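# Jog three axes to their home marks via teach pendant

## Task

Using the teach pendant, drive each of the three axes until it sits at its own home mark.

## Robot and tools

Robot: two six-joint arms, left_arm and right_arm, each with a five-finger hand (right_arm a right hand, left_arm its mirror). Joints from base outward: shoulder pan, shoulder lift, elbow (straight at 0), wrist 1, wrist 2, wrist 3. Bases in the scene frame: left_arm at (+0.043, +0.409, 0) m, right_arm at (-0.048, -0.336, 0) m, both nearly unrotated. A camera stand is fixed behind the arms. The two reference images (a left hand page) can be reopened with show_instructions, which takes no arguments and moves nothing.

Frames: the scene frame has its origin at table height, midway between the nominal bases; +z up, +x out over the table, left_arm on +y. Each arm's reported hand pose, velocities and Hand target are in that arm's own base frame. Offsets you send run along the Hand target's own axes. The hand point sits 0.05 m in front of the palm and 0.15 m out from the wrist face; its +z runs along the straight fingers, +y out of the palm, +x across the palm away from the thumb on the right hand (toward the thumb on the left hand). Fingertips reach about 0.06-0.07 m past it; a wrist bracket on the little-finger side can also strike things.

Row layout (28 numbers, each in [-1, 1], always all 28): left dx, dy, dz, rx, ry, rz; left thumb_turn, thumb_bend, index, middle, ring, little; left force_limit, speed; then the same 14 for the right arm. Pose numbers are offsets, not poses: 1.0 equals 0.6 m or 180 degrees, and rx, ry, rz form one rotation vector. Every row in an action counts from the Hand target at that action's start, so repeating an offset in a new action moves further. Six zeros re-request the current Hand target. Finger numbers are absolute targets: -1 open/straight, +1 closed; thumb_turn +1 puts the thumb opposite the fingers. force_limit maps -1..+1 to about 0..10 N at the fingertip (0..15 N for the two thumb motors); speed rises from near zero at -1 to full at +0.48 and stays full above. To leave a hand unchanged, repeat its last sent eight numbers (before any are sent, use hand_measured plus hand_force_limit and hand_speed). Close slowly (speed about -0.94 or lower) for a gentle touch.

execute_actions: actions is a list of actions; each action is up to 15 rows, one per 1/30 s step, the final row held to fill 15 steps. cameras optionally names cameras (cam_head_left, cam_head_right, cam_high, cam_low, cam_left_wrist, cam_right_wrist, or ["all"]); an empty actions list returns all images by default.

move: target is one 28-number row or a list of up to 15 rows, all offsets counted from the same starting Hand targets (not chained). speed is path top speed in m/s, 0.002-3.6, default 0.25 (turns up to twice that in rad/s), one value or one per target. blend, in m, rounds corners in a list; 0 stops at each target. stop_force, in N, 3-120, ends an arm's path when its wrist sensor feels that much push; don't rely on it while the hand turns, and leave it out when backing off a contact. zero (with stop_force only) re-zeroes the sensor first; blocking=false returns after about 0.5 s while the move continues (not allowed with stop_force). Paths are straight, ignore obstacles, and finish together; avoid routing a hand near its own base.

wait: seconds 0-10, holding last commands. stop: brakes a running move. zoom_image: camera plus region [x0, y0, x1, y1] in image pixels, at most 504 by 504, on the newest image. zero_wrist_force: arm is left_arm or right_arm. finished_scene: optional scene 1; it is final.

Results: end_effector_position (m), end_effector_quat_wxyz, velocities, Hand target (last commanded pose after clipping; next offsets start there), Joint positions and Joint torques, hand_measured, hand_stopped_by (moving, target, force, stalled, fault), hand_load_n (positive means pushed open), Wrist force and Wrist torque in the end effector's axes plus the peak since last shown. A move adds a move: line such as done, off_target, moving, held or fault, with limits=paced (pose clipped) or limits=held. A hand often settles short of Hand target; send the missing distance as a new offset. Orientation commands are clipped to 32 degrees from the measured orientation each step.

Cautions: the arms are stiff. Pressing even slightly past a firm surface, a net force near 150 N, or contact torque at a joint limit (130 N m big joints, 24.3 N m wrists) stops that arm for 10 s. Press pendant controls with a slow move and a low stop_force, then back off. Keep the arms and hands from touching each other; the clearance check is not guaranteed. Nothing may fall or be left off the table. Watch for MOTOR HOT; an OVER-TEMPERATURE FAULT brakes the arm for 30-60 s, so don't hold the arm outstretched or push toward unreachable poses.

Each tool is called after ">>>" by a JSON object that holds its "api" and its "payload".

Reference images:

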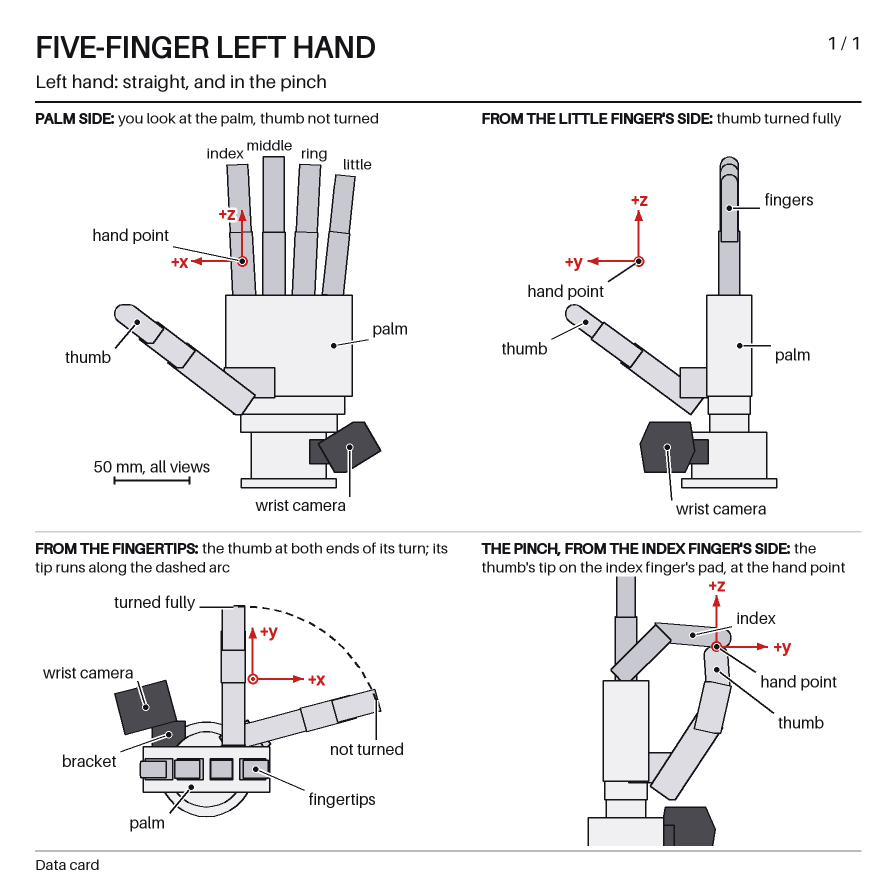

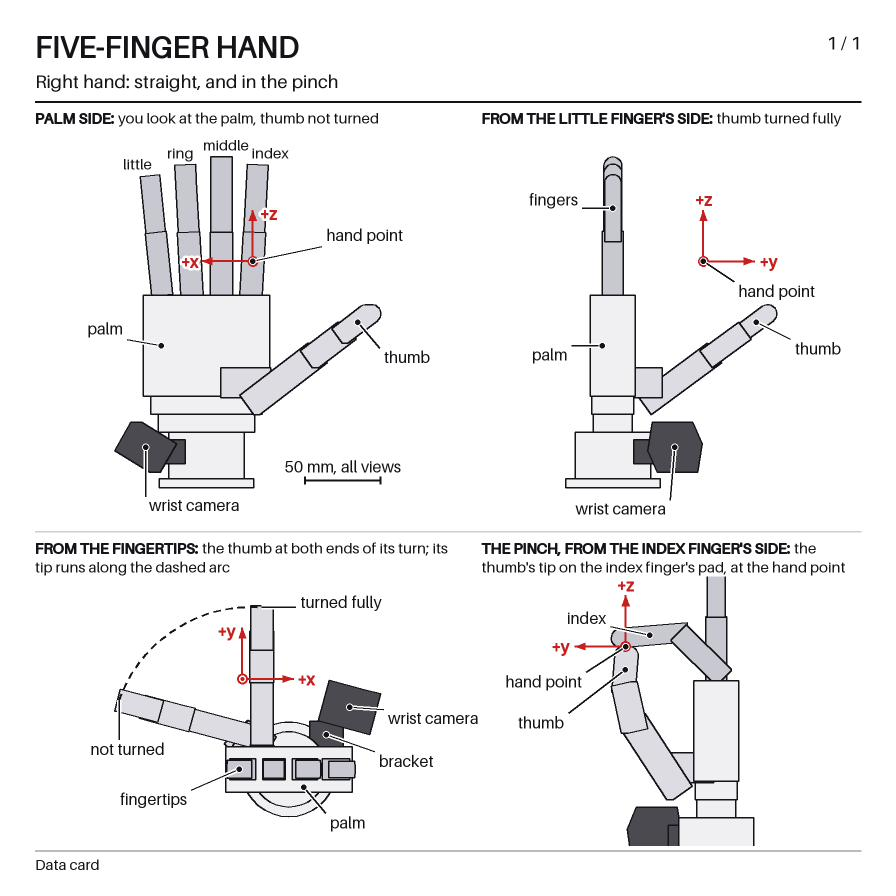

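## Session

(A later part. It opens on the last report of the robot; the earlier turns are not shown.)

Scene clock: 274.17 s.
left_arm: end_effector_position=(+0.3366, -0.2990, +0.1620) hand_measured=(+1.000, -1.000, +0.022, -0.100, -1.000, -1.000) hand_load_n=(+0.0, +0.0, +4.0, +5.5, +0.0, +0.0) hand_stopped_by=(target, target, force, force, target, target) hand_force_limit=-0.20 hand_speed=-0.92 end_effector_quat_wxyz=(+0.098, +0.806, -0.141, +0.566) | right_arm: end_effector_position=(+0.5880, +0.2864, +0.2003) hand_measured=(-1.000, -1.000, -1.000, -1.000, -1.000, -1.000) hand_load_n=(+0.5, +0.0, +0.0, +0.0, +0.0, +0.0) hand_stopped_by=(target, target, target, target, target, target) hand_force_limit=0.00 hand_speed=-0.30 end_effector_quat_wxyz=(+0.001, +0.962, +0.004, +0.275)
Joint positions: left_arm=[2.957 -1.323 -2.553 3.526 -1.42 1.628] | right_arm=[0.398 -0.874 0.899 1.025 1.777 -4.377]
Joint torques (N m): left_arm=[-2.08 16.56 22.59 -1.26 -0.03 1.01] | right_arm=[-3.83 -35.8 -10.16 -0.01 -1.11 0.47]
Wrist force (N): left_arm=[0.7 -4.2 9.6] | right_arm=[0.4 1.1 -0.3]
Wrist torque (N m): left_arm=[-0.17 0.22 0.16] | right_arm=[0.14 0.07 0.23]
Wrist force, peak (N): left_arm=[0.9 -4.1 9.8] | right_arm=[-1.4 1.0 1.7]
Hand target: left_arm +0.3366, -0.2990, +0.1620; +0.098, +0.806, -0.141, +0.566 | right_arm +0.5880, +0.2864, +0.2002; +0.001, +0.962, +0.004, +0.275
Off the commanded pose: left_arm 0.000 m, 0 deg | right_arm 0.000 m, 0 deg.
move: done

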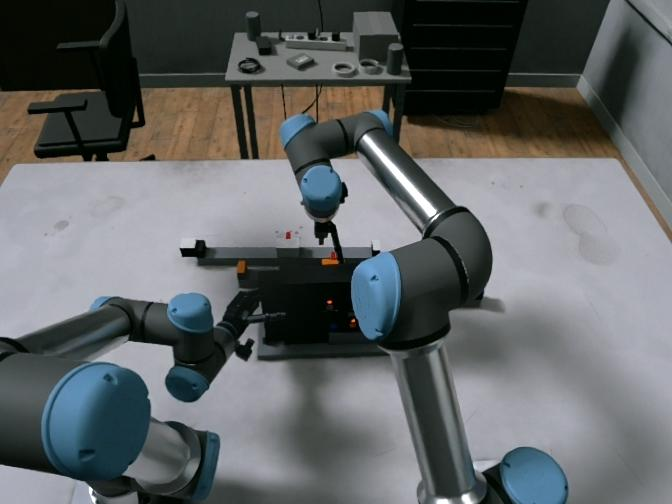

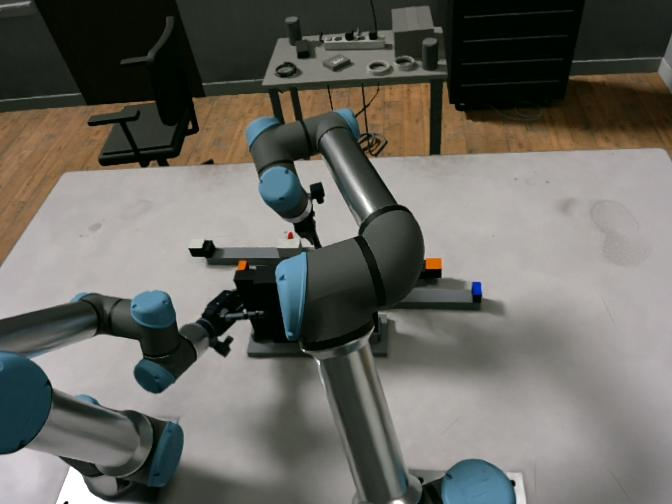

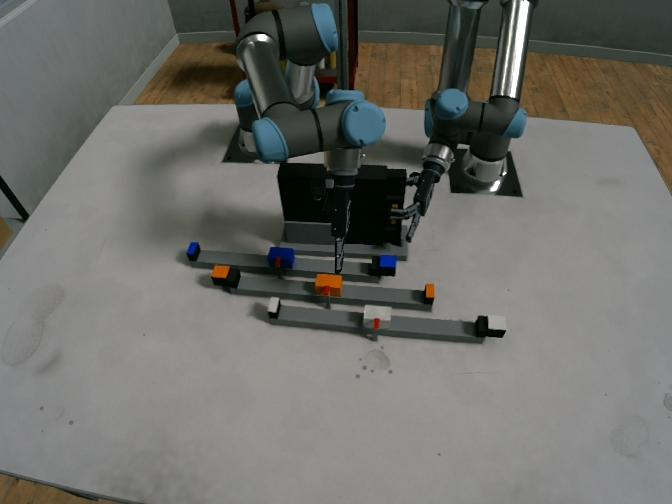

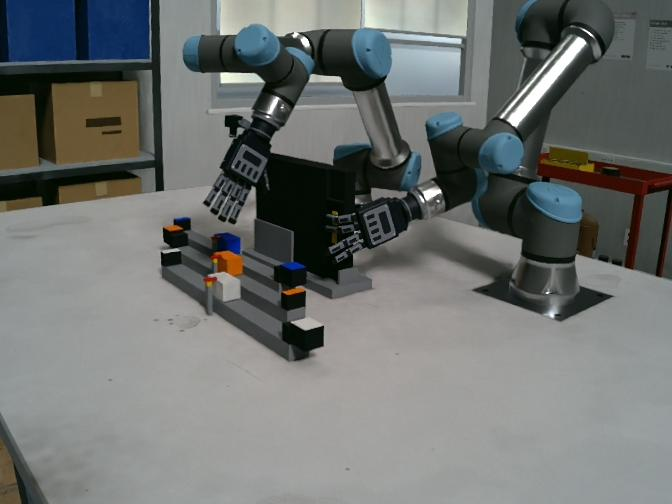

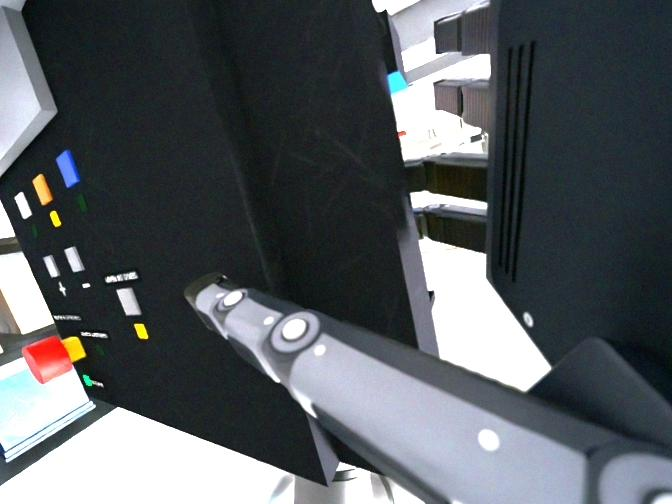

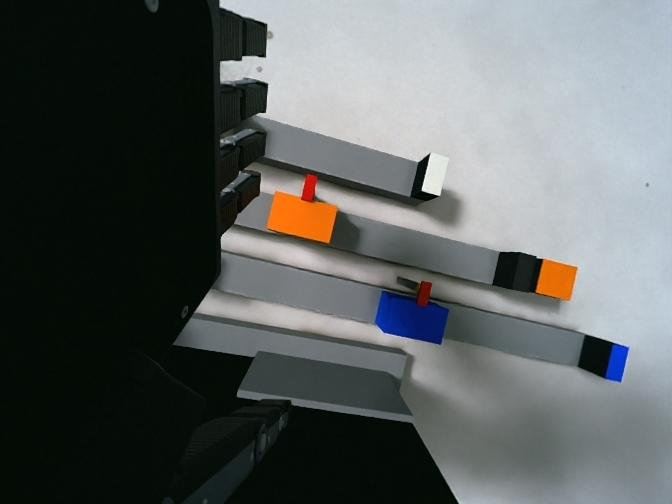

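>>> {"api": "move", "payload": {"target": [0,0,0,0,0,0,1,-1,0.06,-0.07,-1,-1,-0.2,-0.92,-0.0567,0.2333,-0.0351,0,0,0,-1,-1,-1,-1,-1,-1,0,-0.3], "speed": 0.25, "cameras": ["cam_right_wrist","cam_low","cam_head_right"]}}

>>> {"api": "zoom_image", "payload": {"camera": "cam_right_wrist", "region": [220, 180, 420, 330]}}

Scene clock: 286.40 s.
left_arm: end_effector_position=(+0.3366, -0.2990, +0.1620) hand_measured=(+1.000, -1.000, +0.022, -0.100, -1.000, -1.000) hand_load_n=(+0.0, +0.0, +4.0, +5.5, +0.0, +0.0) hand_stopped_by=(target, target, force, force, target, target) hand_force_limit=-0.20 hand_speed=-0.92 end_effector_quat_wxyz=(+0.098, +0.806, -0.141, +0.566) | right_arm: end_effector_position=(+0.5489, +0.1463, +0.2006) hand_measured=(-1.000, -1.000, -1.000, -1.000, -1.000, -1.000) hand_load_n=(+0.0, +0.0, +0.0, +0.0, +0.0, +0.0) hand_stopped_by=(target, target, target, target, target, target) hand_force_limit=0.00 hand_speed=-0.30 end_effector_quat_wxyz=(+0.001, +0.962, +0.003, +0.275)
Joint positions: left_arm=[2.957 -1.323 -2.553 3.526 -1.42 1.628] | right_arm=[0.16 -1.161 1.344 0.838 1.655 -4.583]
Joint torques (N m): left_arm=[-1.83 16.55 22.62 -1.2 -0.15 0.99] | right_arm=[-5.28 -45.01 -10.68 1.39 1.09 -1.21]
Wrist force (N): left_arm=[0.8 -4.1 9.5] | right_arm=[0.2 1.2 -0.3]
Wrist torque (N m): left_arm=[-0.14 0.18 0.17] | right_arm=[0.14 0.12 0.06]
Wrist force, peak (N): left_arm=[0.9 -4.3 9.7] | right_arm=[-0.4 3.1 -0.6]
Hand target: left_arm +0.3366, -0.2990, +0.1620; +0.098, +0.806, -0.141, +0.566 | right_arm +0.5488, +0.1462, +0.2006; +0.001, +0.962, +0.004, +0.275
Off the commanded pose: left_arm 0.000 m, 0 deg | right_arm 0.000 m, 0 deg.
move: done
Images, in order (width x height): cam_head_right 672x504, cam_low 672x504, cam_right_wrist 672x504.

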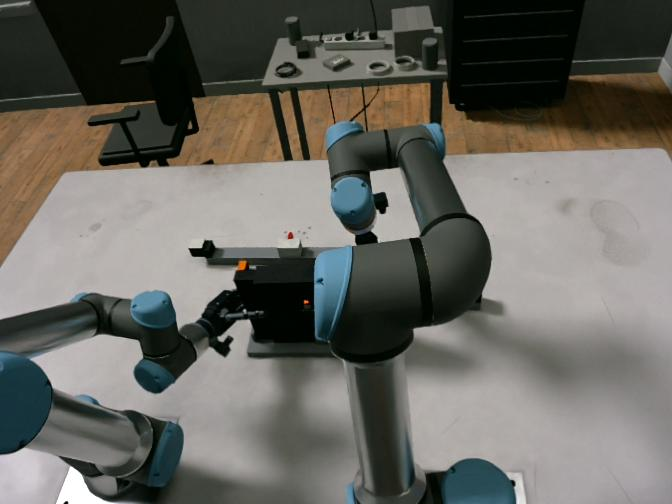

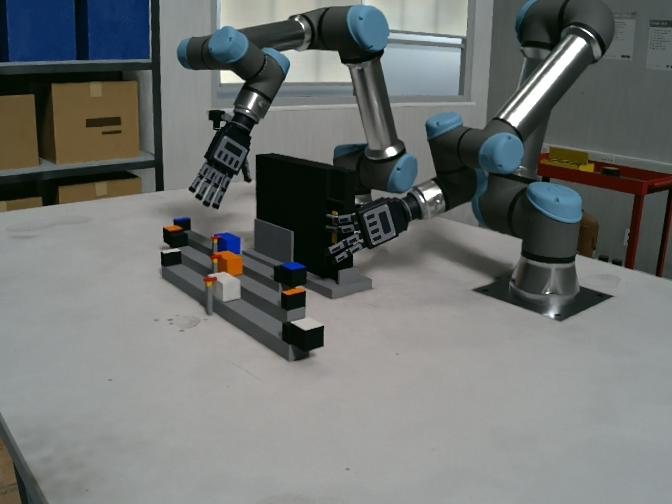

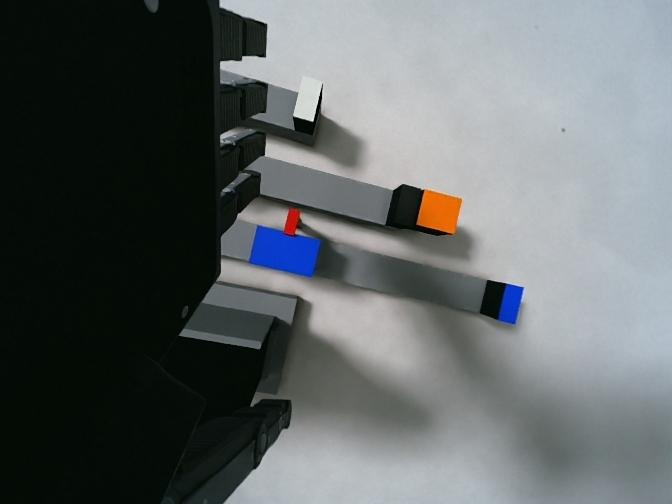

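Scaled by 2.520.

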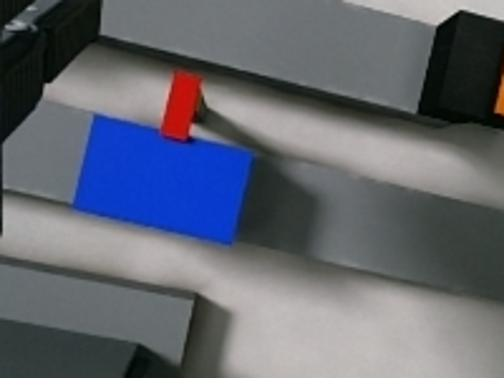

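>>> {"api": "zoom_image", "payload": {"camera": "cam_right_wrist", "region": [275, 200, 315, 240]}}

>>> {"api": "zoom_image", "payload": {"camera": "cam_right_wrist", "region": [240, 200, 340, 290]}}

Scaled by 12.600.

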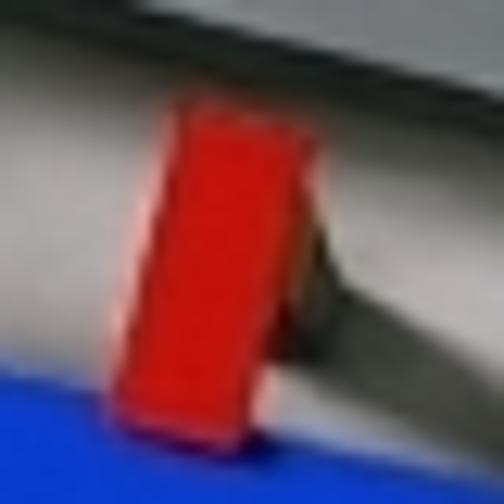

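Scaled by 5.040.

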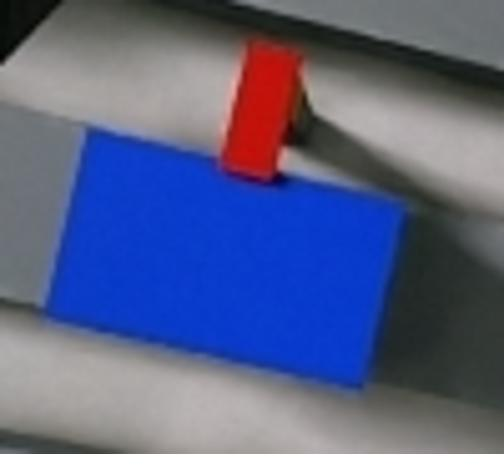

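>>> {"api": "move", "payload": {"target": [[0,0,0,0,0,0,1,-1,0.06,-0.07,-1,-1,-0.2,-0.92,0.1493,-0.05,-0.2408,0,0,0,-1,-1,-1,0.9,0.9,0.9,0,-0.2],[0,0,0,0,0,0,1,-1,0.06,-0.07,-1,-1,-0.2,-0.92,0.0146,-0.2158,-0.3428,0.0492,-0.0452,0.3069,-1,-1,-1,0.9,0.9,0.9,0,-0.2],[0,0,0,0,0,0,1,-1,0.06,-0.07,-1,-1,-0.2,-0.92,-0.2013,-0.2825,-0.4374,0.0984,-0.0903,0.6138,-1,-1,-1,0.9,0.9,0.9,0,-0.2],[0,0,0,0,0,0,1,-1,0.06,-0.07,-1,-1,-0.2,-0.92,-0.3701,-0.3158,-0.2283,0.1406,-0.129,0.8768,-1,-1,-1,0.9,0.9,0.9,0,-0.2],[0,0,0,0,0,0,1,-1,0.06,-0.07,-1,-1,-0.2,-0.92,-0.409,-0.3493,-0.1063,0.1406,-0.129,0.8768,-1,-1,-1,0.9,0.9,0.9,0,-0.2]], "speed": [0.3, 0.4, 0.4, 0.4, 0.15], "blend": [0.04, 0.04, 0.04, 0.02, 0], "cameras": ["cam_left_wrist","cam_head_left","cam_high"]}}

>>> {"api": "zoom_image", "payload": {"camera": "cam_left_wrist", "region": [0, 110, 140, 250]}}

>>> {"api": "zoom_image", "payload": {"camera": "cam_high", "region": [250, 240, 410, 345]}}

Scene clock: 294.43 s.
left_arm: end_effector_position=(+0.3366, -0.2990, +0.1620) hand_measured=(+1.000, -1.000, +0.022, -0.100, -1.000, -1.000) hand_load_n=(+0.0, -0.5, +4.5, +5.5, +0.0, +0.0) hand_stopped_by=(target, target, force, force, target, target) hand_force_limit=-0.20 hand_speed=-0.92 end_effector_quat_wxyz=(+0.098, +0.806, -0.141, +0.566) | right_arm: end_effector_position=(+0.3054, +0.3540, +0.1245) hand_measured=(-1.000, -1.000, -1.000, +0.900, +0.900, +0.900) hand_load_n=(+0.0, +0.0, +0.0, +0.0, +0.0, +0.0) hand_stopped_by=(target, target, target, target, target, target) hand_force_limit=0.00 hand_speed=-0.20 end_effector_quat_wxyz=(+0.413, -0.197, +0.885, +0.092) end_effector_velocity=(+0.001, +0.000, +0.000) end_effector_angular_velocity=(+0.001, -0.004, +0.000)
Joint positions: left_arm=[2.957 -1.323 -2.553 3.526 -1.42 1.628] | right_arm=[0.426 -1.631 2.318 0.011 1.562 -1.578]
Joint velocities: left_arm=[within noise] | right_arm=[0 0.001 0 -0.005 0 0]
Joint torques (N m): left_arm=[-1.62 16.31 22.57 -1 0.17 0.91] | right_arm=[-5.66 -1.71 -22.58 -0.84 -2.27 -1.91]
Wrist force (N): left_arm=[0.9 -3.9 9.6] | right_arm=[-0.2 -0.8 -1.0]
Wrist torque (N m): left_arm=[-0.13 0.17 0.17] | right_arm=[-0.08 0.07 -0.15]
Wrist force, peak (N): left_arm=[0.9 -4.1 9.9] | right_arm=[-1.2 1.7 1.6]
Hand target: left_arm +0.3366, -0.2990, +0.1620; +0.098, +0.806, -0.141, +0.566 | right_arm +0.3054, +0.3540, +0.1244; +0.413, -0.197, +0.885, +0.092
Off the commanded pose: left_arm 0.000 m, 0 deg | right_arm 0.000 m, 0 deg.
move: done
Images, in order (width x height): cam_head_left 672x504, cam_high 672x504, cam_left_wrist 672x504.

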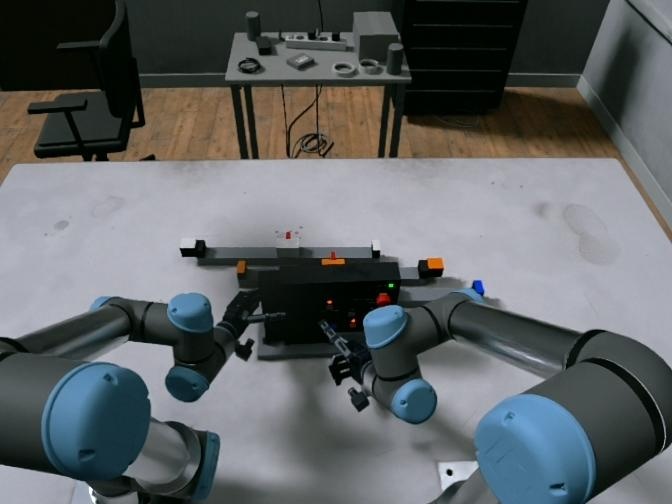

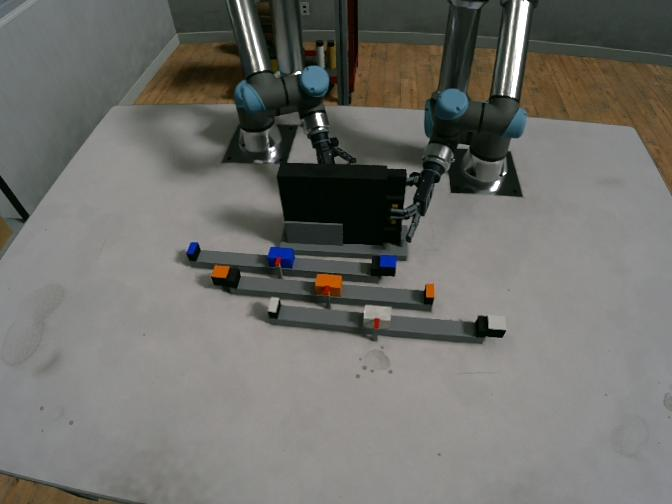

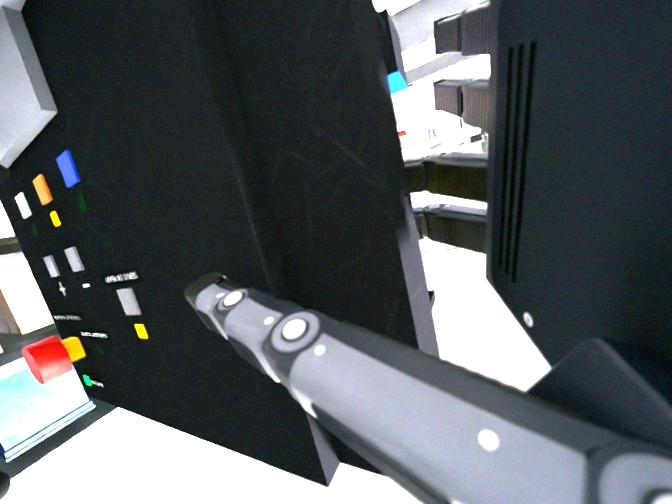

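Scaled by 3.600.

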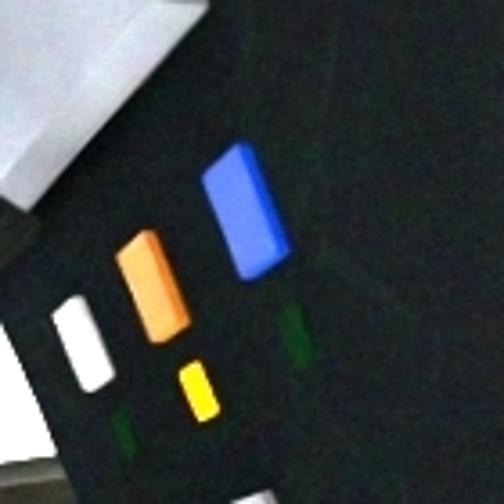

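Scaled by 3.150.

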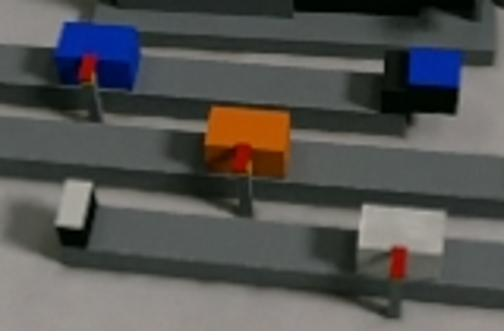

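>>> {"api": "move", "payload": {"target": [[0,0,0,0,0,0,1,-1,0.06,-0.07,-1,-1,-0.2,-0.92,-0.0453,-0.068,-0.0637,0,0,0,-1,-1,-1,0.9,0.9,0.9,0,-0.2],[0,0,0,0,0,0,1,-1,0.06,-0.07,-1,-1,-0.2,-0.92,-0.0557,-0.0755,-0.0515,0,0,0,-1,-1,-1,0.9,0.9,0.9,0,-0.2]], "speed": [0.12, 0.05], "blend": [0.003, 0], "cameras": ["cam_left_wrist"]}}

>>> {"api": "zoom_image", "payload": {"camera": "cam_left_wrist", "region": [0, 150, 140, 320]}}

Scene clock: 296.47 s.
left_arm: end_effector_position=(+0.3366, -0.2990, +0.1620) hand_measured=(+1.000, -1.000, +0.022, -0.100, -1.000, -1.000) hand_load_n=(-0.5, +0.0, +4.5, +5.5, +0.0, +0.0) hand_stopped_by=(target, target, force, force, target, target) hand_force_limit=-0.20 hand_speed=-0.92 end_effector_quat_wxyz=(+0.098, +0.806, -0.141, +0.566) | right_arm: end_effector_position=(+0.3227, +0.3120, +0.1699) hand_measured=(-1.000, -1.000, -1.000, +0.900, +0.900, +0.900) hand_load_n=(+0.0, +0.0, +0.0, +0.0, +0.0, +0.0) hand_stopped_by=(target, target, target, target, target, target) hand_force_limit=0.00 hand_speed=-0.20 end_effector_quat_wxyz=(+0.413, -0.197, +0.884, +0.092)
Joint positions: left_arm=[2.957 -1.323 -2.553 3.526 -1.42 1.628] | right_arm=[0.2 -1.779 2.302 0.189 1.389 -1.726]
Joint torques (N m): left_arm=[-1.47 15.89 22.67 -0.96 0.25 0.82] | right_arm=[5.48 -19.54 -8.25 1.64 1.31 1.6]
Wrist force (N): left_arm=[0.9 -3.9 9.4] | right_arm=[-0.2 -0.4 -1.3]
Wrist torque (N m): left_arm=[-0.13 0.20 0.16] | right_arm=[0.00 0.09 -0.07]
Wrist force, peak (N): left_arm=[1.1 -4.3 9.7] | right_arm=[-0.7 -1.2 -2.0]
Hand target: left_arm +0.3366, -0.2990, +0.1620; +0.098, +0.806, -0.141, +0.566 | right_arm +0.3227, +0.3120, +0.1699; +0.413, -0.197, +0.885, +0.092
Off the commanded pose: left_arm 0.000 m, 0 deg | right_arm 0.000 m, 0 deg.
move: done
Images, in order (width x height): cam_left_wrist 672x504.

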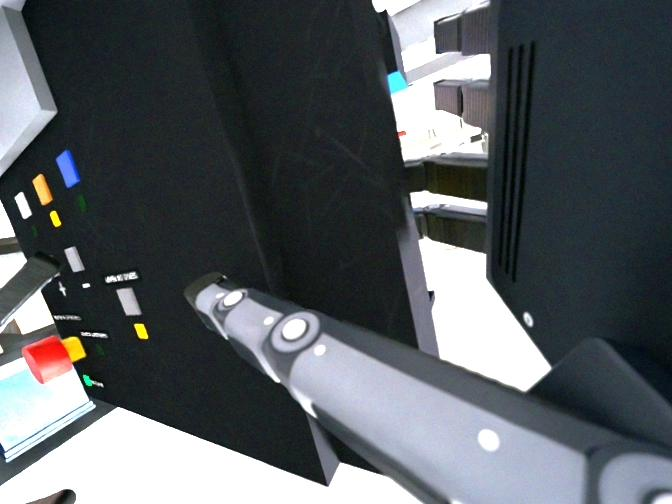

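Scaled by 2.965.

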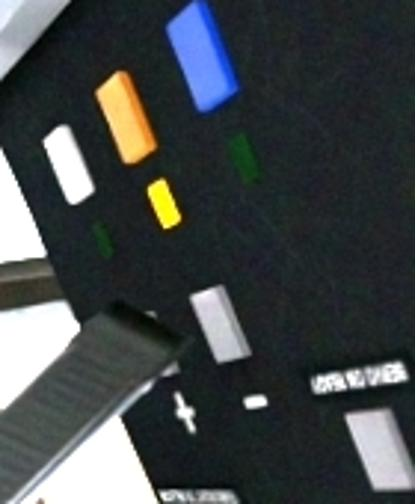

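>>> {"api": "execute_actions", "payload": {"actions": [[[0,0,0,0,0,0,1,-1,0.06,-0.07,-1,-1,-0.2,-0.92,-0.00175,-0.00127,0.00208,0,0,0,-1,-1,-1,0.9,0.9,0.9,0,-0.2],[0,0,0,0,0,0,1,-1,0.06,-0.07,-1,-1,-0.2,-0.92,-0.0035,-0.00254,0.00416,0,0,0,-1,-1,-1,0.9,0.9,0.9,0,-0.2],[0,0,0,0,0,0,1,-1,0.06,-0.07,-1,-1,-0.2,-0.92,-0.00524,-0.00381,0.00625,0,0,0,-1,-1,-1,0.9,0.9,0.9,0,-0.2],[0,0,0,0,0,0,1,-1,0.06,-0.07,-1,-1,-0.2,-0.92,-0.00524,-0.00381,0.00625,0,0,0,-1,-1,-1,0.9,0.9,0.9,0,-0.2],[0,0,0,0,0,0,1,-1,0.06,-0.07,-1,-1,-0.2,-0.92,-0.00524,-0.00381,0.00625,0,0,0,-1,-1,-1,0.9,0.9,0.9,0,-0.2],[0,0,0,0,0,0,1,-1,0.06,-0.07,-1,-1,-0.2,-0.92,-0.00524,-0.00381,0.00625,0,0,0,-1,-1,-1,0.9,0.9,0.9,0,-0.2],[0,0,0,0,0,0,1,-1,0.06,-0.07,-1,-1,-0.2,-0.92,-0.00524,-0.00381,0.00625,0,0,0,-1,-1,-1,0.9,0.9,0.9,0,-0.2],[0,0,0,0,0,0,1,-1,0.06,-0.07,-1,-1,-0.2,-0.92,-0.0035,-0.00254,0.00416,0,0,0,-1,-1,-1,0.9,0.9,0.9,0,-0.2],[0,0,0,0,0,0,1,-1,0.06,-0.07,-1,-1,-0.2,-0.92,-0.00175,-0.00127,0.00208,0,0,0,-1,-1,-1,0.9,0.9,0.9,0,-0.2],[0,0,0,0,0,0,1,-1,0.06,-0.07,-1,-1,-0.2,-0.92,0,0,0,0,0,0,-1,-1,-1,0.9,0.9,0.9,0,-0.2],[0,0,0,0,0,0,1,-1,0.06,-0.07,-1,-1,-0.2,-0.92,0.00291,0.00212,-0.00347,0,0,0,-1,-1,-1,0.9,0.9,0.9,0,-0.2],[0,0,0,0,0,0,1,-1,0.06,-0.07,-1,-1,-0.2,-0.92,0.00583,0.00423,-0.00694,0,0,0,-1,-1,-1,0.9,0.9,0.9,0,-0.2],[0,0,0,0,0,0,1,-1,0.06,-0.07,-1,-1,-0.2,-0.92,0.00874,0.00635,-0.01041,0,0,0,-1,-1,-1,0.9,0.9,0.9,0,-0.2]]], "cameras": ["cam_high"]}}

>>> {"api": "zoom_image", "payload": {"camera": "cam_high", "region": [300, 270, 360, 315]}}

Scene clock: 298.67 s.
left_arm: end_effector_position=(+0.3366, -0.2990, +0.1620) hand_measured=(+1.000, -1.000, +0.022, -0.100, -1.000, -1.000) hand_load_n=(+0.0, +0.0, +4.5, +5.5, +0.0, +0.0) hand_stopped_by=(target, target, force, force, target, target) hand_force_limit=-0.20 hand_speed=-0.92 end_effector_quat_wxyz=(+0.098, +0.806, -0.141, +0.566) | right_arm: end_effector_position=(+0.3137, +0.3120, +0.1698) hand_measured=(-1.000, -1.000, -1.000, +0.900, +0.900, +0.900) hand_load_n=(+0.0, +0.0, +0.0, +0.0, +0.0, +0.0) hand_stopped_by=(target, target, target, target, target, target) hand_force_limit=0.00 hand_speed=-0.20 end_effector_quat_wxyz=(+0.413, -0.197, +0.885, +0.092)
Joint positions: left_arm=[2.957 -1.323 -2.553 3.526 -1.42 1.628] | right_arm=[0.21 -1.8 2.317 0.194 1.396 -1.719]
Joint torques (N m): left_arm=[-1.51 16.66 22.21 -0.99 0.17 0.72] | right_arm=[-0.53 -8.43 -19.7 -0.7 -2.57 -1.77]
Wrist force (N): left_arm=[1.0 -4.0 9.2] | right_arm=[-0.5 -0.2 -1.1]
Wrist torque (N m): left_arm=[-0.14 0.19 0.17] | right_arm=[0.02 0.11 -0.10]
Wrist force, peak (N): left_arm=[0.3 -4.3 10.2] | right_arm=[5.0 1.8 -9.9]
Hand target: left_arm +0.3366, -0.2990, +0.1620; +0.098, +0.806, -0.141, +0.566 | right_arm +0.3136, +0.3120, +0.1699; +0.413, -0.197, +0.885, +0.092
Off the commanded pose: left_arm 0.000 m, 0 deg | right_arm 0.000 m, 0 deg.
Step readings (end_effector_position of left_arm | right_arm):
0: (+0.3366, -0.2990, +0.1620) | (+0.3227, +0.3120, +0.1699)
1: (+0.3366, -0.2990, +0.1620) | (+0.3227, +0.3120, +0.1699)
2: (+0.3366, -0.2990, +0.1620) | (+0.3231, +0.3119, +0.1698)
4: (+0.3366, -0.2990, +0.1620) | (+0.3258, +0.3119, +0.1698)
8: (+0.3366, -0.2990, +0.1620) | (+0.3284, +0.3120, +0.1699)
15: (+0.3366, -0.2990, +0.1620) | (+0.3143, +0.3120, +0.1697)
Images, in order (width x height): cam_high 672x504.

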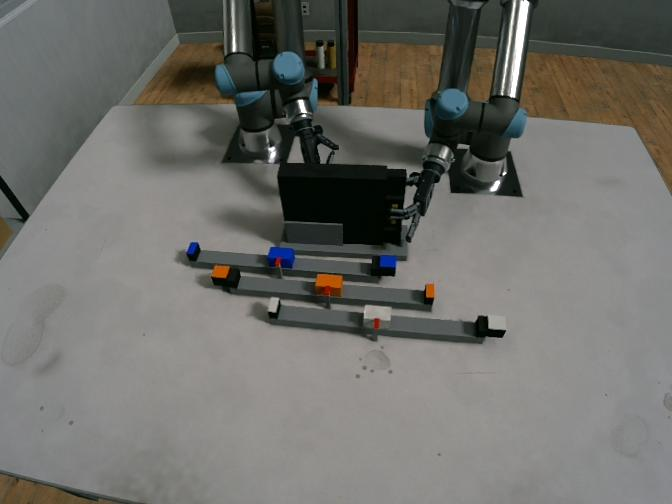

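Scaled by 8.400.

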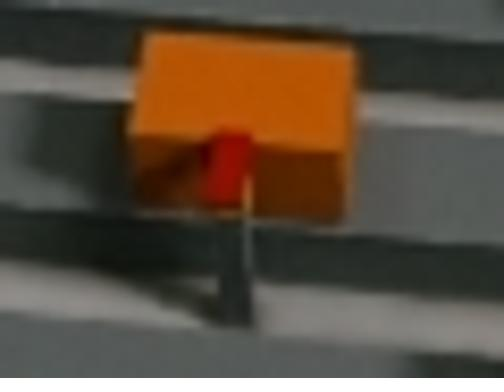

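>>> {"api": "move", "payload": {"target": [0,0,0,0,0,0,1,-1,0.06,-0.07,-1,-1,-0.2,-0.92,0.0397,0.0677,0.0678,0,0,0,-1,-1,-1,0.9,0.9,0.9,0,-0.2], "speed": 0.12, "cameras": ["cam_left_wrist"]}}

>>> {"api": "zoom_image", "payload": {"camera": "cam_left_wrist", "region": [0, 110, 140, 250]}}

Scene clock: 300.23 s.
left_arm: end_effector_position=(+0.3366, -0.2990, +0.1620) hand_measured=(+1.000, -1.000, +0.022, -0.100, -1.000, -1.000) hand_load_n=(+0.0, +0.0, +4.0, +5.5, +0.0, +0.0) hand_stopped_by=(target, target, force, force, target, target) hand_force_limit=-0.20 hand_speed=-0.92 end_effector_quat_wxyz=(+0.098, +0.806, -0.141, +0.566) | right_arm: end_effector_position=(+0.3108, +0.3555, +0.1256) hand_measured=(-1.000, -1.000, -1.000, +0.900, +0.900, +0.900) hand_load_n=(+0.0, +0.0, +0.0, +0.0, +0.0, +0.0) hand_stopped_by=(target, target, target, target, target, target) hand_force_limit=0.00 hand_speed=-0.20 end_effector_quat_wxyz=(+0.413, -0.197, +0.884, +0.092)
Joint positions: left_arm=[2.957 -1.323 -2.553 3.526 -1.42 1.628] | right_arm=[0.422 -1.621 2.305 0.013 1.559 -1.581]
Joint torques (N m): left_arm=[-0.87 16.41 22.57 -0.88 0.24 0.74] | right_arm=[6.27 -4.6 -5.81 -0.56 -0.94 -0.5]
Wrist force (N): left_arm=[1.0 -3.8 9.6] | right_arm=[-0.3 -0.4 -1.0]
Wrist torque (N m): left_arm=[-0.11 0.16 0.17] | right_arm=[-0.02 0.07 -0.06]
Wrist force, peak (N): left_arm=[1.0 -4.2 9.7] | right_arm=[-0.3 -1.3 -1.8]
Hand target: left_arm +0.3366, -0.2990, +0.1620; +0.098, +0.806, -0.141, +0.566 | right_arm +0.3108, +0.3555, +0.1255; +0.413, -0.197, +0.885, +0.092
Off the commanded pose: left_arm 0.000 m, 0 deg | right_arm 0.000 m, 0 deg.
move: done
Images, in order (width x height): cam_left_wrist 672x504.

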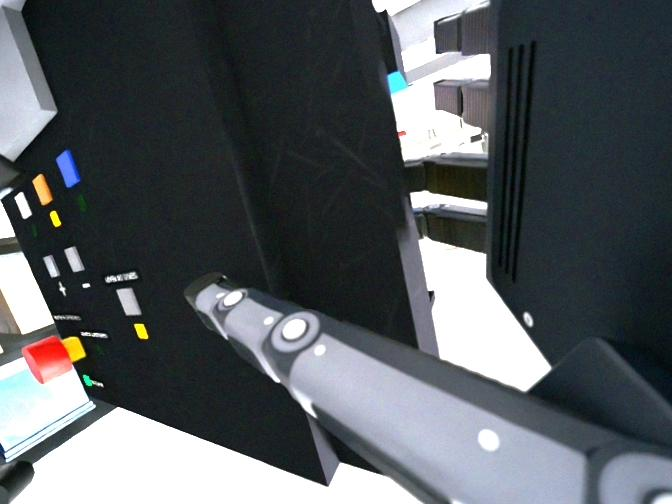

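Scaled by 3.600.

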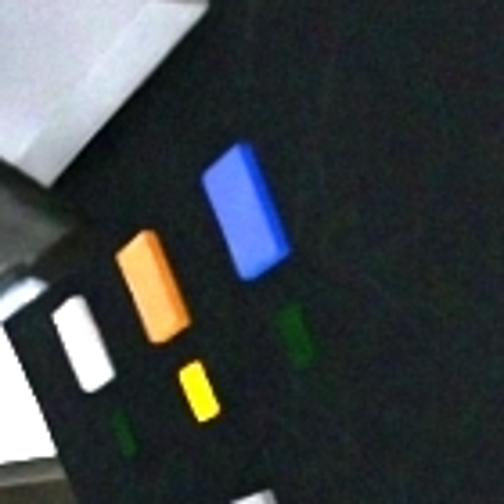

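>>> {"api": "move", "payload": {"target": [0,0,0,0,0,0,1,-1,0.06,-0.07,-1,-1,-0.2,-0.92,-0.0107,-0.0078,0.0127,0,0,0,-1,-1,-1,0.9,0.9,0.9,0,-0.2], "speed": 0.08, "cameras": ["cam_left_wrist"]}}

>>> {"api": "zoom_image", "payload": {"camera": "cam_left_wrist", "region": [0, 110, 140, 250]}}

Scene clock: 302.10 s.
left_arm: end_effector_position=(+0.3366, -0.2990, +0.1620) hand_measured=(+1.000, -1.000, +0.022, -0.100, -1.000, -1.000) hand_load_n=(+0.0, +0.0, +4.0, +5.5, +0.0, +0.0) hand_stopped_by=(target, target, force, force, target, target) hand_force_limit=-0.20 hand_speed=-0.92 end_effector_quat_wxyz=(+0.098, +0.806, -0.141, +0.566) | right_arm: end_effector_position=(+0.3219, +0.3556, +0.1255) hand_measured=(-1.000, -1.000, -1.000, +0.900, +0.900, +0.900) hand_load_n=(+0.0, +0.0, +0.0, +0.0, +0.0, +0.5) hand_stopped_by=(target, target, target, target, target, target) hand_force_limit=0.00 hand_speed=-0.20 end_effector_quat_wxyz=(+0.413, -0.197, +0.884, +0.092)
Joint positions: left_arm=[2.957 -1.323 -2.553 3.526 -1.42 1.628] | right_arm=[0.402 -1.602 2.288 0.012 1.543 -1.594]
Joint torques (N m): left_arm=[-1.2 15.69 22.49 -0.88 0.31 0.82] | right_arm=[6.2 -25.08 -7.34 -0.45 1.04 1.01]
Wrist force (N): left_arm=[0.8 -4.0 9.7] | right_arm=[-0.2 -0.3 -0.9]
Wrist torque (N m): left_arm=[-0.14 0.18 0.17] | right_arm=[-0.01 0.05 -0.07]
Wrist force, peak (N): left_arm=[0.9 -4.2 9.7] | right_arm=[-0.4 -0.8 -1.1]
Hand target: left_arm +0.3366, -0.2990, +0.1620; +0.098, +0.806, -0.141, +0.566 | right_arm +0.3218, +0.3555, +0.1255; +0.413, -0.197, +0.885, +0.092
Off the commanded pose: left_arm 0.000 m, 0 deg | right_arm 0.000 m, 0 deg.
move: done
Images, in order (width x height): cam_left_wrist 672x504.

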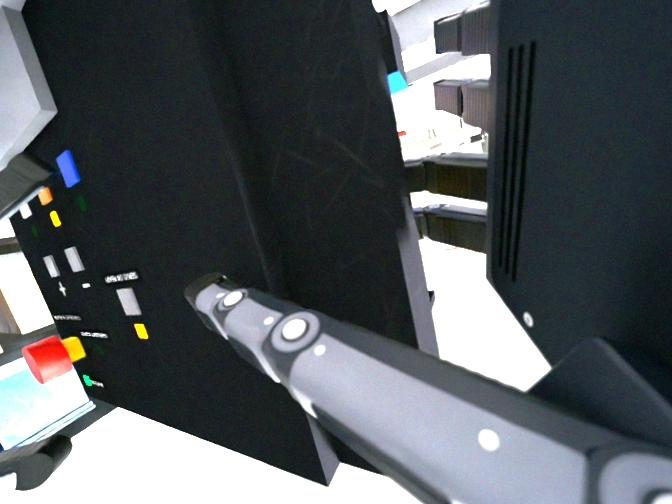

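Scaled by 3.600.

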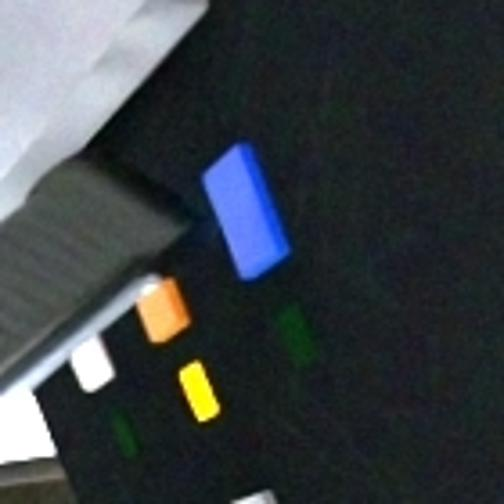

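>>> {"api": "move", "payload": {"target": [0,0,0,0,0,0,1,-1,0.06,-0.07,-1,-1,-0.2,-0.92,-0.0107,-0.0066,0.0127,0,0,0,-1,-1,-1,0.9,0.9,0.9,0,-0.2], "speed": 0.015, "stop_force": 3, "cameras": ["cam_left_wrist"]}}

>>> {"api": "zoom_image", "payload": {"camera": "cam_left_wrist", "region": [0, 110, 140, 250]}}

Scene clock: 303.60 s.
left_arm: end_effector_position=(+0.3366, -0.2990, +0.1620) hand_measured=(+1.000, -1.000, +0.022, -0.100, -1.000, -1.000) hand_load_n=(+0.0, +0.0, +4.5, +5.5, +0.0, +0.0) hand_stopped_by=(target, target, force, force, target, target) hand_force_limit=-0.20 hand_speed=-0.92 end_effector_quat_wxyz=(+0.098, +0.806, -0.141, +0.566) | right_arm: end_effector_position=(+0.3264, +0.3558, +0.1255) hand_measured=(-1.000, -1.000, -1.000, +0.900, +0.900, +0.900) hand_load_n=(+0.0, +0.0, -1.0, +0.0, +0.0, +0.0) hand_stopped_by=(target, target, target, target, target, target) hand_force_limit=0.00 hand_speed=-0.20 end_effector_quat_wxyz=(+0.413, -0.197, +0.885, +0.092)
Joint positions: left_arm=[2.957 -1.323 -2.553 3.526 -1.42 1.628] | right_arm=[0.396 -1.594 2.28 0.012 1.538 -1.598]
Joint torques (N m): left_arm=[-1.2 17.22 22.49 -0.95 0.23 0.7] | right_arm=[5.5 -25.3 -7.1 -1.11 1.96 2.02]
Wrist force (N): left_arm=[1.2 -3.9 9.2] | right_arm=[1.5 0.3 -3.0]
Wrist torque (N m): left_arm=[-0.12 0.15 0.18] | right_arm=[0.06 0.13 -0.05]
Wrist force, peak (N): left_arm=[1.0 -4.4 9.7] | right_arm=[4.0 0.9 -7.6]
Hand target: left_arm +0.3366, -0.2990, +0.1620; +0.098, +0.806, -0.141, +0.566 | right_arm +0.3264, +0.3558, +0.1255; +0.413, -0.197, +0.885, +0.092 (not the last commanded pose)
Off the commanded pose: left_arm 0.000 m, 0 deg | right_arm 0.006 m, 0 deg.
move: contact (right_arm)
Images, in order (width x height): cam_left_wrist 672x504.

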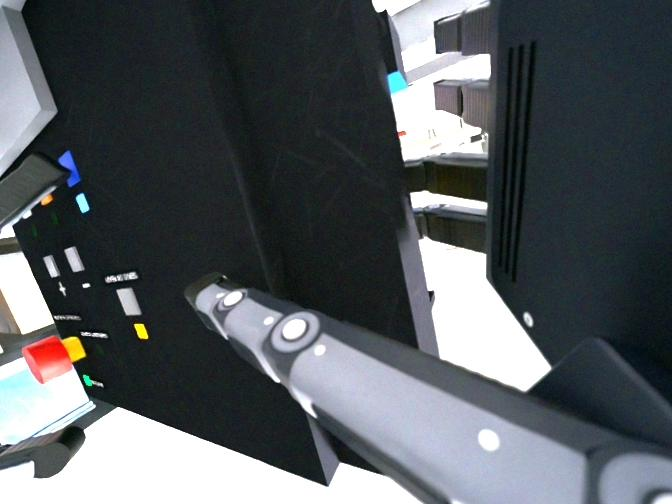

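Scaled by 3.600.

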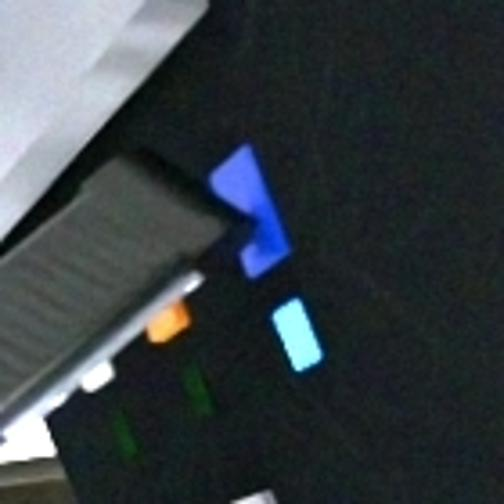

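>>> {"api": "move", "payload": {"target": [[0,0,0,0,0,0,1,-1,0.06,-0.07,-1,-1,-0.2,-0.92,0.0117,0.0085,-0.0139,0,0,0,-1,-1,-1,0.9,0.9,0.9,0,-0.2],[0,0,0,0,0,0,1,-1,0.06,-0.07,-1,-1,-0.2,-0.92,-0.0229,-0.056,-0.0879,0,0,0,-1,-1,-1,0.9,0.9,0.9,0,-0.2],[0,0,0,0,0,0,1,-1,0.06,-0.07,-1,-1,-0.2,-0.92,-0.0332,-0.0635,-0.0755,0,0,0,-1,-1,-1,0.9,0.9,0.9,0,-0.2]], "speed": [0.12, 0.12, 0.05], "blend": [0.004, 0.002, 0]}}

>>> {"api": "execute_actions", "payload": {"actions": [[[0,0,0,0,0,0,1,-1,0.06,-0.07,-1,-1,-0.2,-0.92,-0.00175,-0.00127,0.00208,0,0,0,-1,-1,-1,0.9,0.9,0.9,0,-0.2],[0,0,0,0,0,0,1,-1,0.06,-0.07,-1,-1,-0.2,-0.92,-0.0035,-0.00254,0.00416,0,0,0,-1,-1,-1,0.9,0.9,0.9,0,-0.2],[0,0,0,0,0,0,1,-1,0.06,-0.07,-1,-1,-0.2,-0.92,-0.00524,-0.00381,0.00625,0,0,0,-1,-1,-1,0.9,0.9,0.9,0,-0.2],[0,0,0,0,0,0,1,-1,0.06,-0.07,-1,-1,-0.2,-0.92,-0.00524,-0.00381,0.00625,0,0,0,-1,-1,-1,0.9,0.9,0.9,0,-0.2],[0,0,0,0,0,0,1,-1,0.06,-0.07,-1,-1,-0.2,-0.92,-0.00524,-0.00381,0.00625,0,0,0,-1,-1,-1,0.9,0.9,0.9,0,-0.2],[0,0,0,0,0,0,1,-1,0.06,-0.07,-1,-1,-0.2,-0.92,-0.00524,-0.00381,0.00625,0,0,0,-1,-1,-1,0.9,0.9,0.9,0,-0.2],[0,0,0,0,0,0,1,-1,0.06,-0.07,-1,-1,-0.2,-0.92,-0.00524,-0.00381,0.00625,0,0,0,-1,-1,-1,0.9,0.9,0.9,0,-0.2],[0,0,0,0,0,0,1,-1,0.06,-0.07,-1,-1,-0.2,-0.92,-0.00524,-0.00381,0.00625,0,0,0,-1,-1,-1,0.9,0.9,0.9,0,-0.2],[0,0,0,0,0,0,1,-1,0.06,-0.07,-1,-1,-0.2,-0.92,-0.00524,-0.00381,0.00625,0,0,0,-1,-1,-1,0.9,0.9,0.9,0,-0.2],[0,0,0,0,0,0,1,-1,0.06,-0.07,-1,-1,-0.2,-0.92,-0.00524,-0.00381,0.00625,0,0,0,-1,-1,-1,0.9,0.9,0.9,0,-0.2],[0,0,0,0,0,0,1,-1,0.06,-0.07,-1,-1,-0.2,-0.92,-0.00524,-0.00381,0.00625,0,0,0,-1,-1,-1,0.9,0.9,0.9,0,-0.2],[0,0,0,0,0,0,1,-1,0.06,-0.07,-1,-1,-0.2,-0.92,-0.0035,-0.00254,0.00416,0,0,0,-1,-1,-1,0.9,0.9,0.9,0,-0.2],[0,0,0,0,0,0,1,-1,0.06,-0.07,-1,-1,-0.2,-0.92,-0.00175,-0.00127,0.00208,0,0,0,-1,-1,-1,0.9,0.9,0.9,0,-0.2],[0,0,0,0,0,0,1,-1,0.06,-0.07,-1,-1,-0.2,-0.92,0,0,0,0,0,0,-1,-1,-1,0.9,0.9,0.9,0,-0.2],[0,0,0,0,0,0,1,-1,0.06,-0.07,-1,-1,-0.2,-0.92,0.00291,0.00212,-0.00347,0,0,0,-1,-1,-1,0.9,0.9,0.9,0,-0.2]]], "cameras": ["cam_high","cam_left_wrist"]}}

>>> {"api": "zoom_image", "payload": {"camera": "cam_high", "region": [255, 240, 305, 290]}}

>>> {"api": "zoom_image", "payload": {"camera": "cam_high", "region": [300, 270, 360, 315]}}

>>> {"api": "zoom_image", "payload": {"camera": "cam_high", "region": [360, 300, 410, 340]}}

Scene clock: 306.73 s.
left_arm: end_effector_position=(+0.3366, -0.2990, +0.1620) hand_measured=(+1.000, -1.000, +0.022, -0.100, -1.000, -1.000) hand_load_n=(+0.0, +0.0, +4.0, +5.5, +0.0, +0.0) hand_stopped_by=(target, target, force, force, target, target) hand_force_limit=-0.20 hand_speed=-0.92 end_effector_quat_wxyz=(+0.098, +0.806, -0.141, +0.566) | right_arm: end_effector_position=(+0.3228, +0.3120, +0.1699) hand_measured=(-1.000, -1.000, -1.000, +0.900, +0.900, +0.900) hand_load_n=(+0.0, +0.0, +0.0, +0.0, +0.0, +0.0) hand_stopped_by=(target, target, target, target, target, target) hand_force_limit=0.00 hand_speed=-0.20 end_effector_quat_wxyz=(+0.413, -0.197, +0.884, +0.092)
Joint positions: left_arm=[2.957 -1.323 -2.553 3.526 -1.42 1.628] | right_arm=[0.199 -1.779 2.302 0.189 1.388 -1.726]
Joint torques (N m): left_arm=[-0.94 16.94 23.14 -0.93 0.24 0.62] | right_arm=[6.69 -18.63 -7.68 2.06 1.41 1.92]
Wrist force (N): left_arm=[1.0 -4.0 9.3] | right_arm=[-0.1 -0.5 -1.0]
Wrist torque (N m): left_arm=[-0.12 0.15 0.18] | right_arm=[-0.03 0.06 -0.08]
Wrist force, peak (N): left_arm=[0.8 -3.9 9.9] | right_arm=[1.7 0.3 -3.3]
Hand target: left_arm +0.3366, -0.2990, +0.1620; +0.098, +0.806, -0.141, +0.566 | right_arm +0.3227, +0.3120, +0.1699; +0.413, -0.197, +0.885, +0.092
Off the commanded pose: left_arm 0.000 m, 0 deg | right_arm 0.000 m, 0 deg.
move: done

Scene clock: 307.53 s.
left_arm: end_effector_position=(+0.3366, -0.2990, +0.1620) hand_measured=(+1.000, -1.000, +0.022, -0.100, -1.000, -1.000) hand_load_n=(+0.0, +0.0, +4.0, +5.5, +0.0, +0.0) hand_stopped_by=(target, target, force, force, target, target) hand_force_limit=-0.20 hand_speed=-0.92 end_effector_quat_wxyz=(+0.098, +0.806, -0.141, +0.566) | right_arm: end_effector_position=(+0.3198, +0.3120, +0.1698) hand_measured=(-1.000, -1.000, -1.000, +0.900, +0.900, +0.900) hand_load_n=(+0.0, +0.0, +0.0, +0.5, +0.0, +0.0) hand_stopped_by=(target, target, target, target, target, target) hand_force_limit=0.00 hand_speed=-0.20 end_effector_quat_wxyz=(+0.413, -0.197, +0.885, +0.092)
Joint positions: left_arm=[2.957 -1.323 -2.553 3.526 -1.42 1.628] | right_arm=[0.203 -1.786 2.307 0.19 1.391 -1.724]
Joint torques (N m): left_arm=[-1.25 16.4 23.05 -0.99 0.32 0.76] | right_arm=[-4.84 3.59 -25.46 -0.45 -2.23 -1.88]
Wrist force (N): left_arm=[0.9 -4.0 9.5] | right_arm=[-0.2 -0.5 -0.8]
Wrist torque (N m): left_arm=[-0.12 0.17 0.17] | right_arm=[-0.04 0.05 -0.15]
Wrist force, peak (N): left_arm=[0.1 -4.6 10.0] | right_arm=[5.7 2.0 -11.8]
Hand target: left_arm +0.3366, -0.2990, +0.1620; +0.098, +0.806, -0.141, +0.566 | right_arm +0.3197, +0.3120, +0.1699; +0.413, -0.197, +0.885, +0.092
Off the commanded pose: left_arm 0.000 m, 0 deg | right_arm 0.000 m, 0 deg.
Step readings (end_effector_position of left_arm | right_arm):
0: (+0.3366, -0.2990, +0.1620) | (+0.3228, +0.3120, +0.1699)
1: (+0.3366, -0.2990, +0.1620) | (+0.3228, +0.3120, +0.1699)
2: (+0.3366, -0.2990, +0.1620) | (+0.3231, +0.3119, +0.1699)
4: (+0.3366, -0.2990, +0.1620) | (+0.3257, +0.3119, +0.1699)
8: (+0.3366, -0.2990, +0.1620) | (+0.3285, +0.3120, +0.1699)
15: (+0.3366, -0.2990, +0.1620) | (+0.3251, +0.3120, +0.1699)
Images, in order (width x height): cam_high 672x504, cam_left_wrist 672x504.

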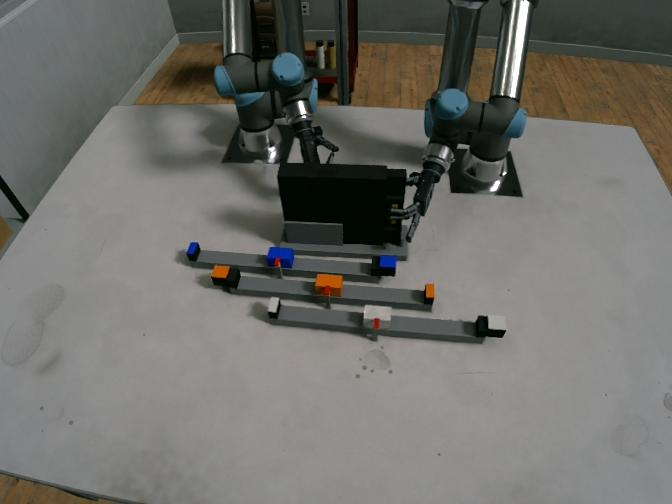

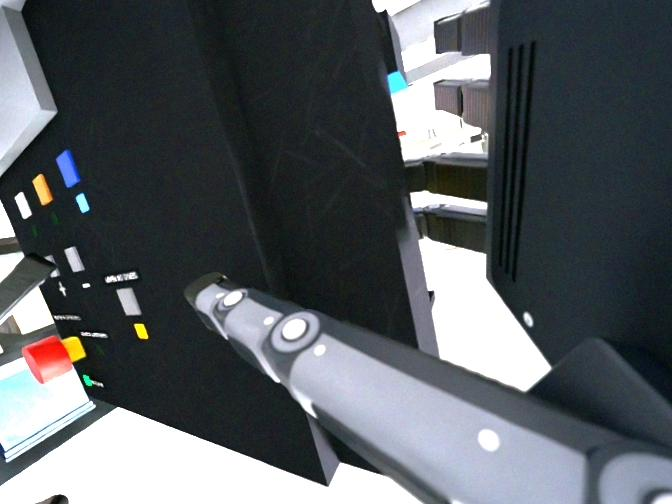

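Scaled by 10.080.

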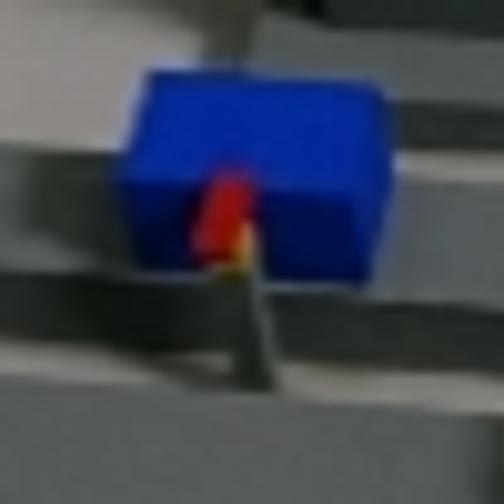

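Scaled by 8.400.

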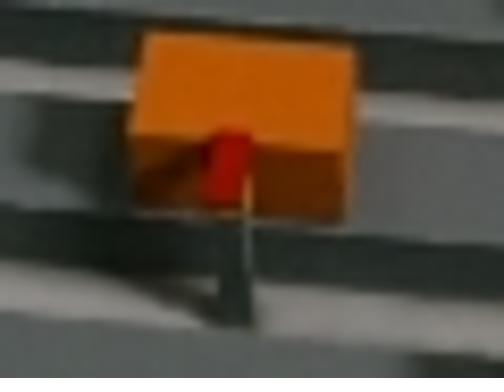

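Scaled by 10.080.

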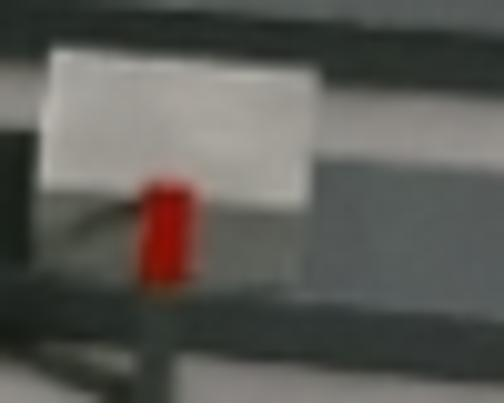

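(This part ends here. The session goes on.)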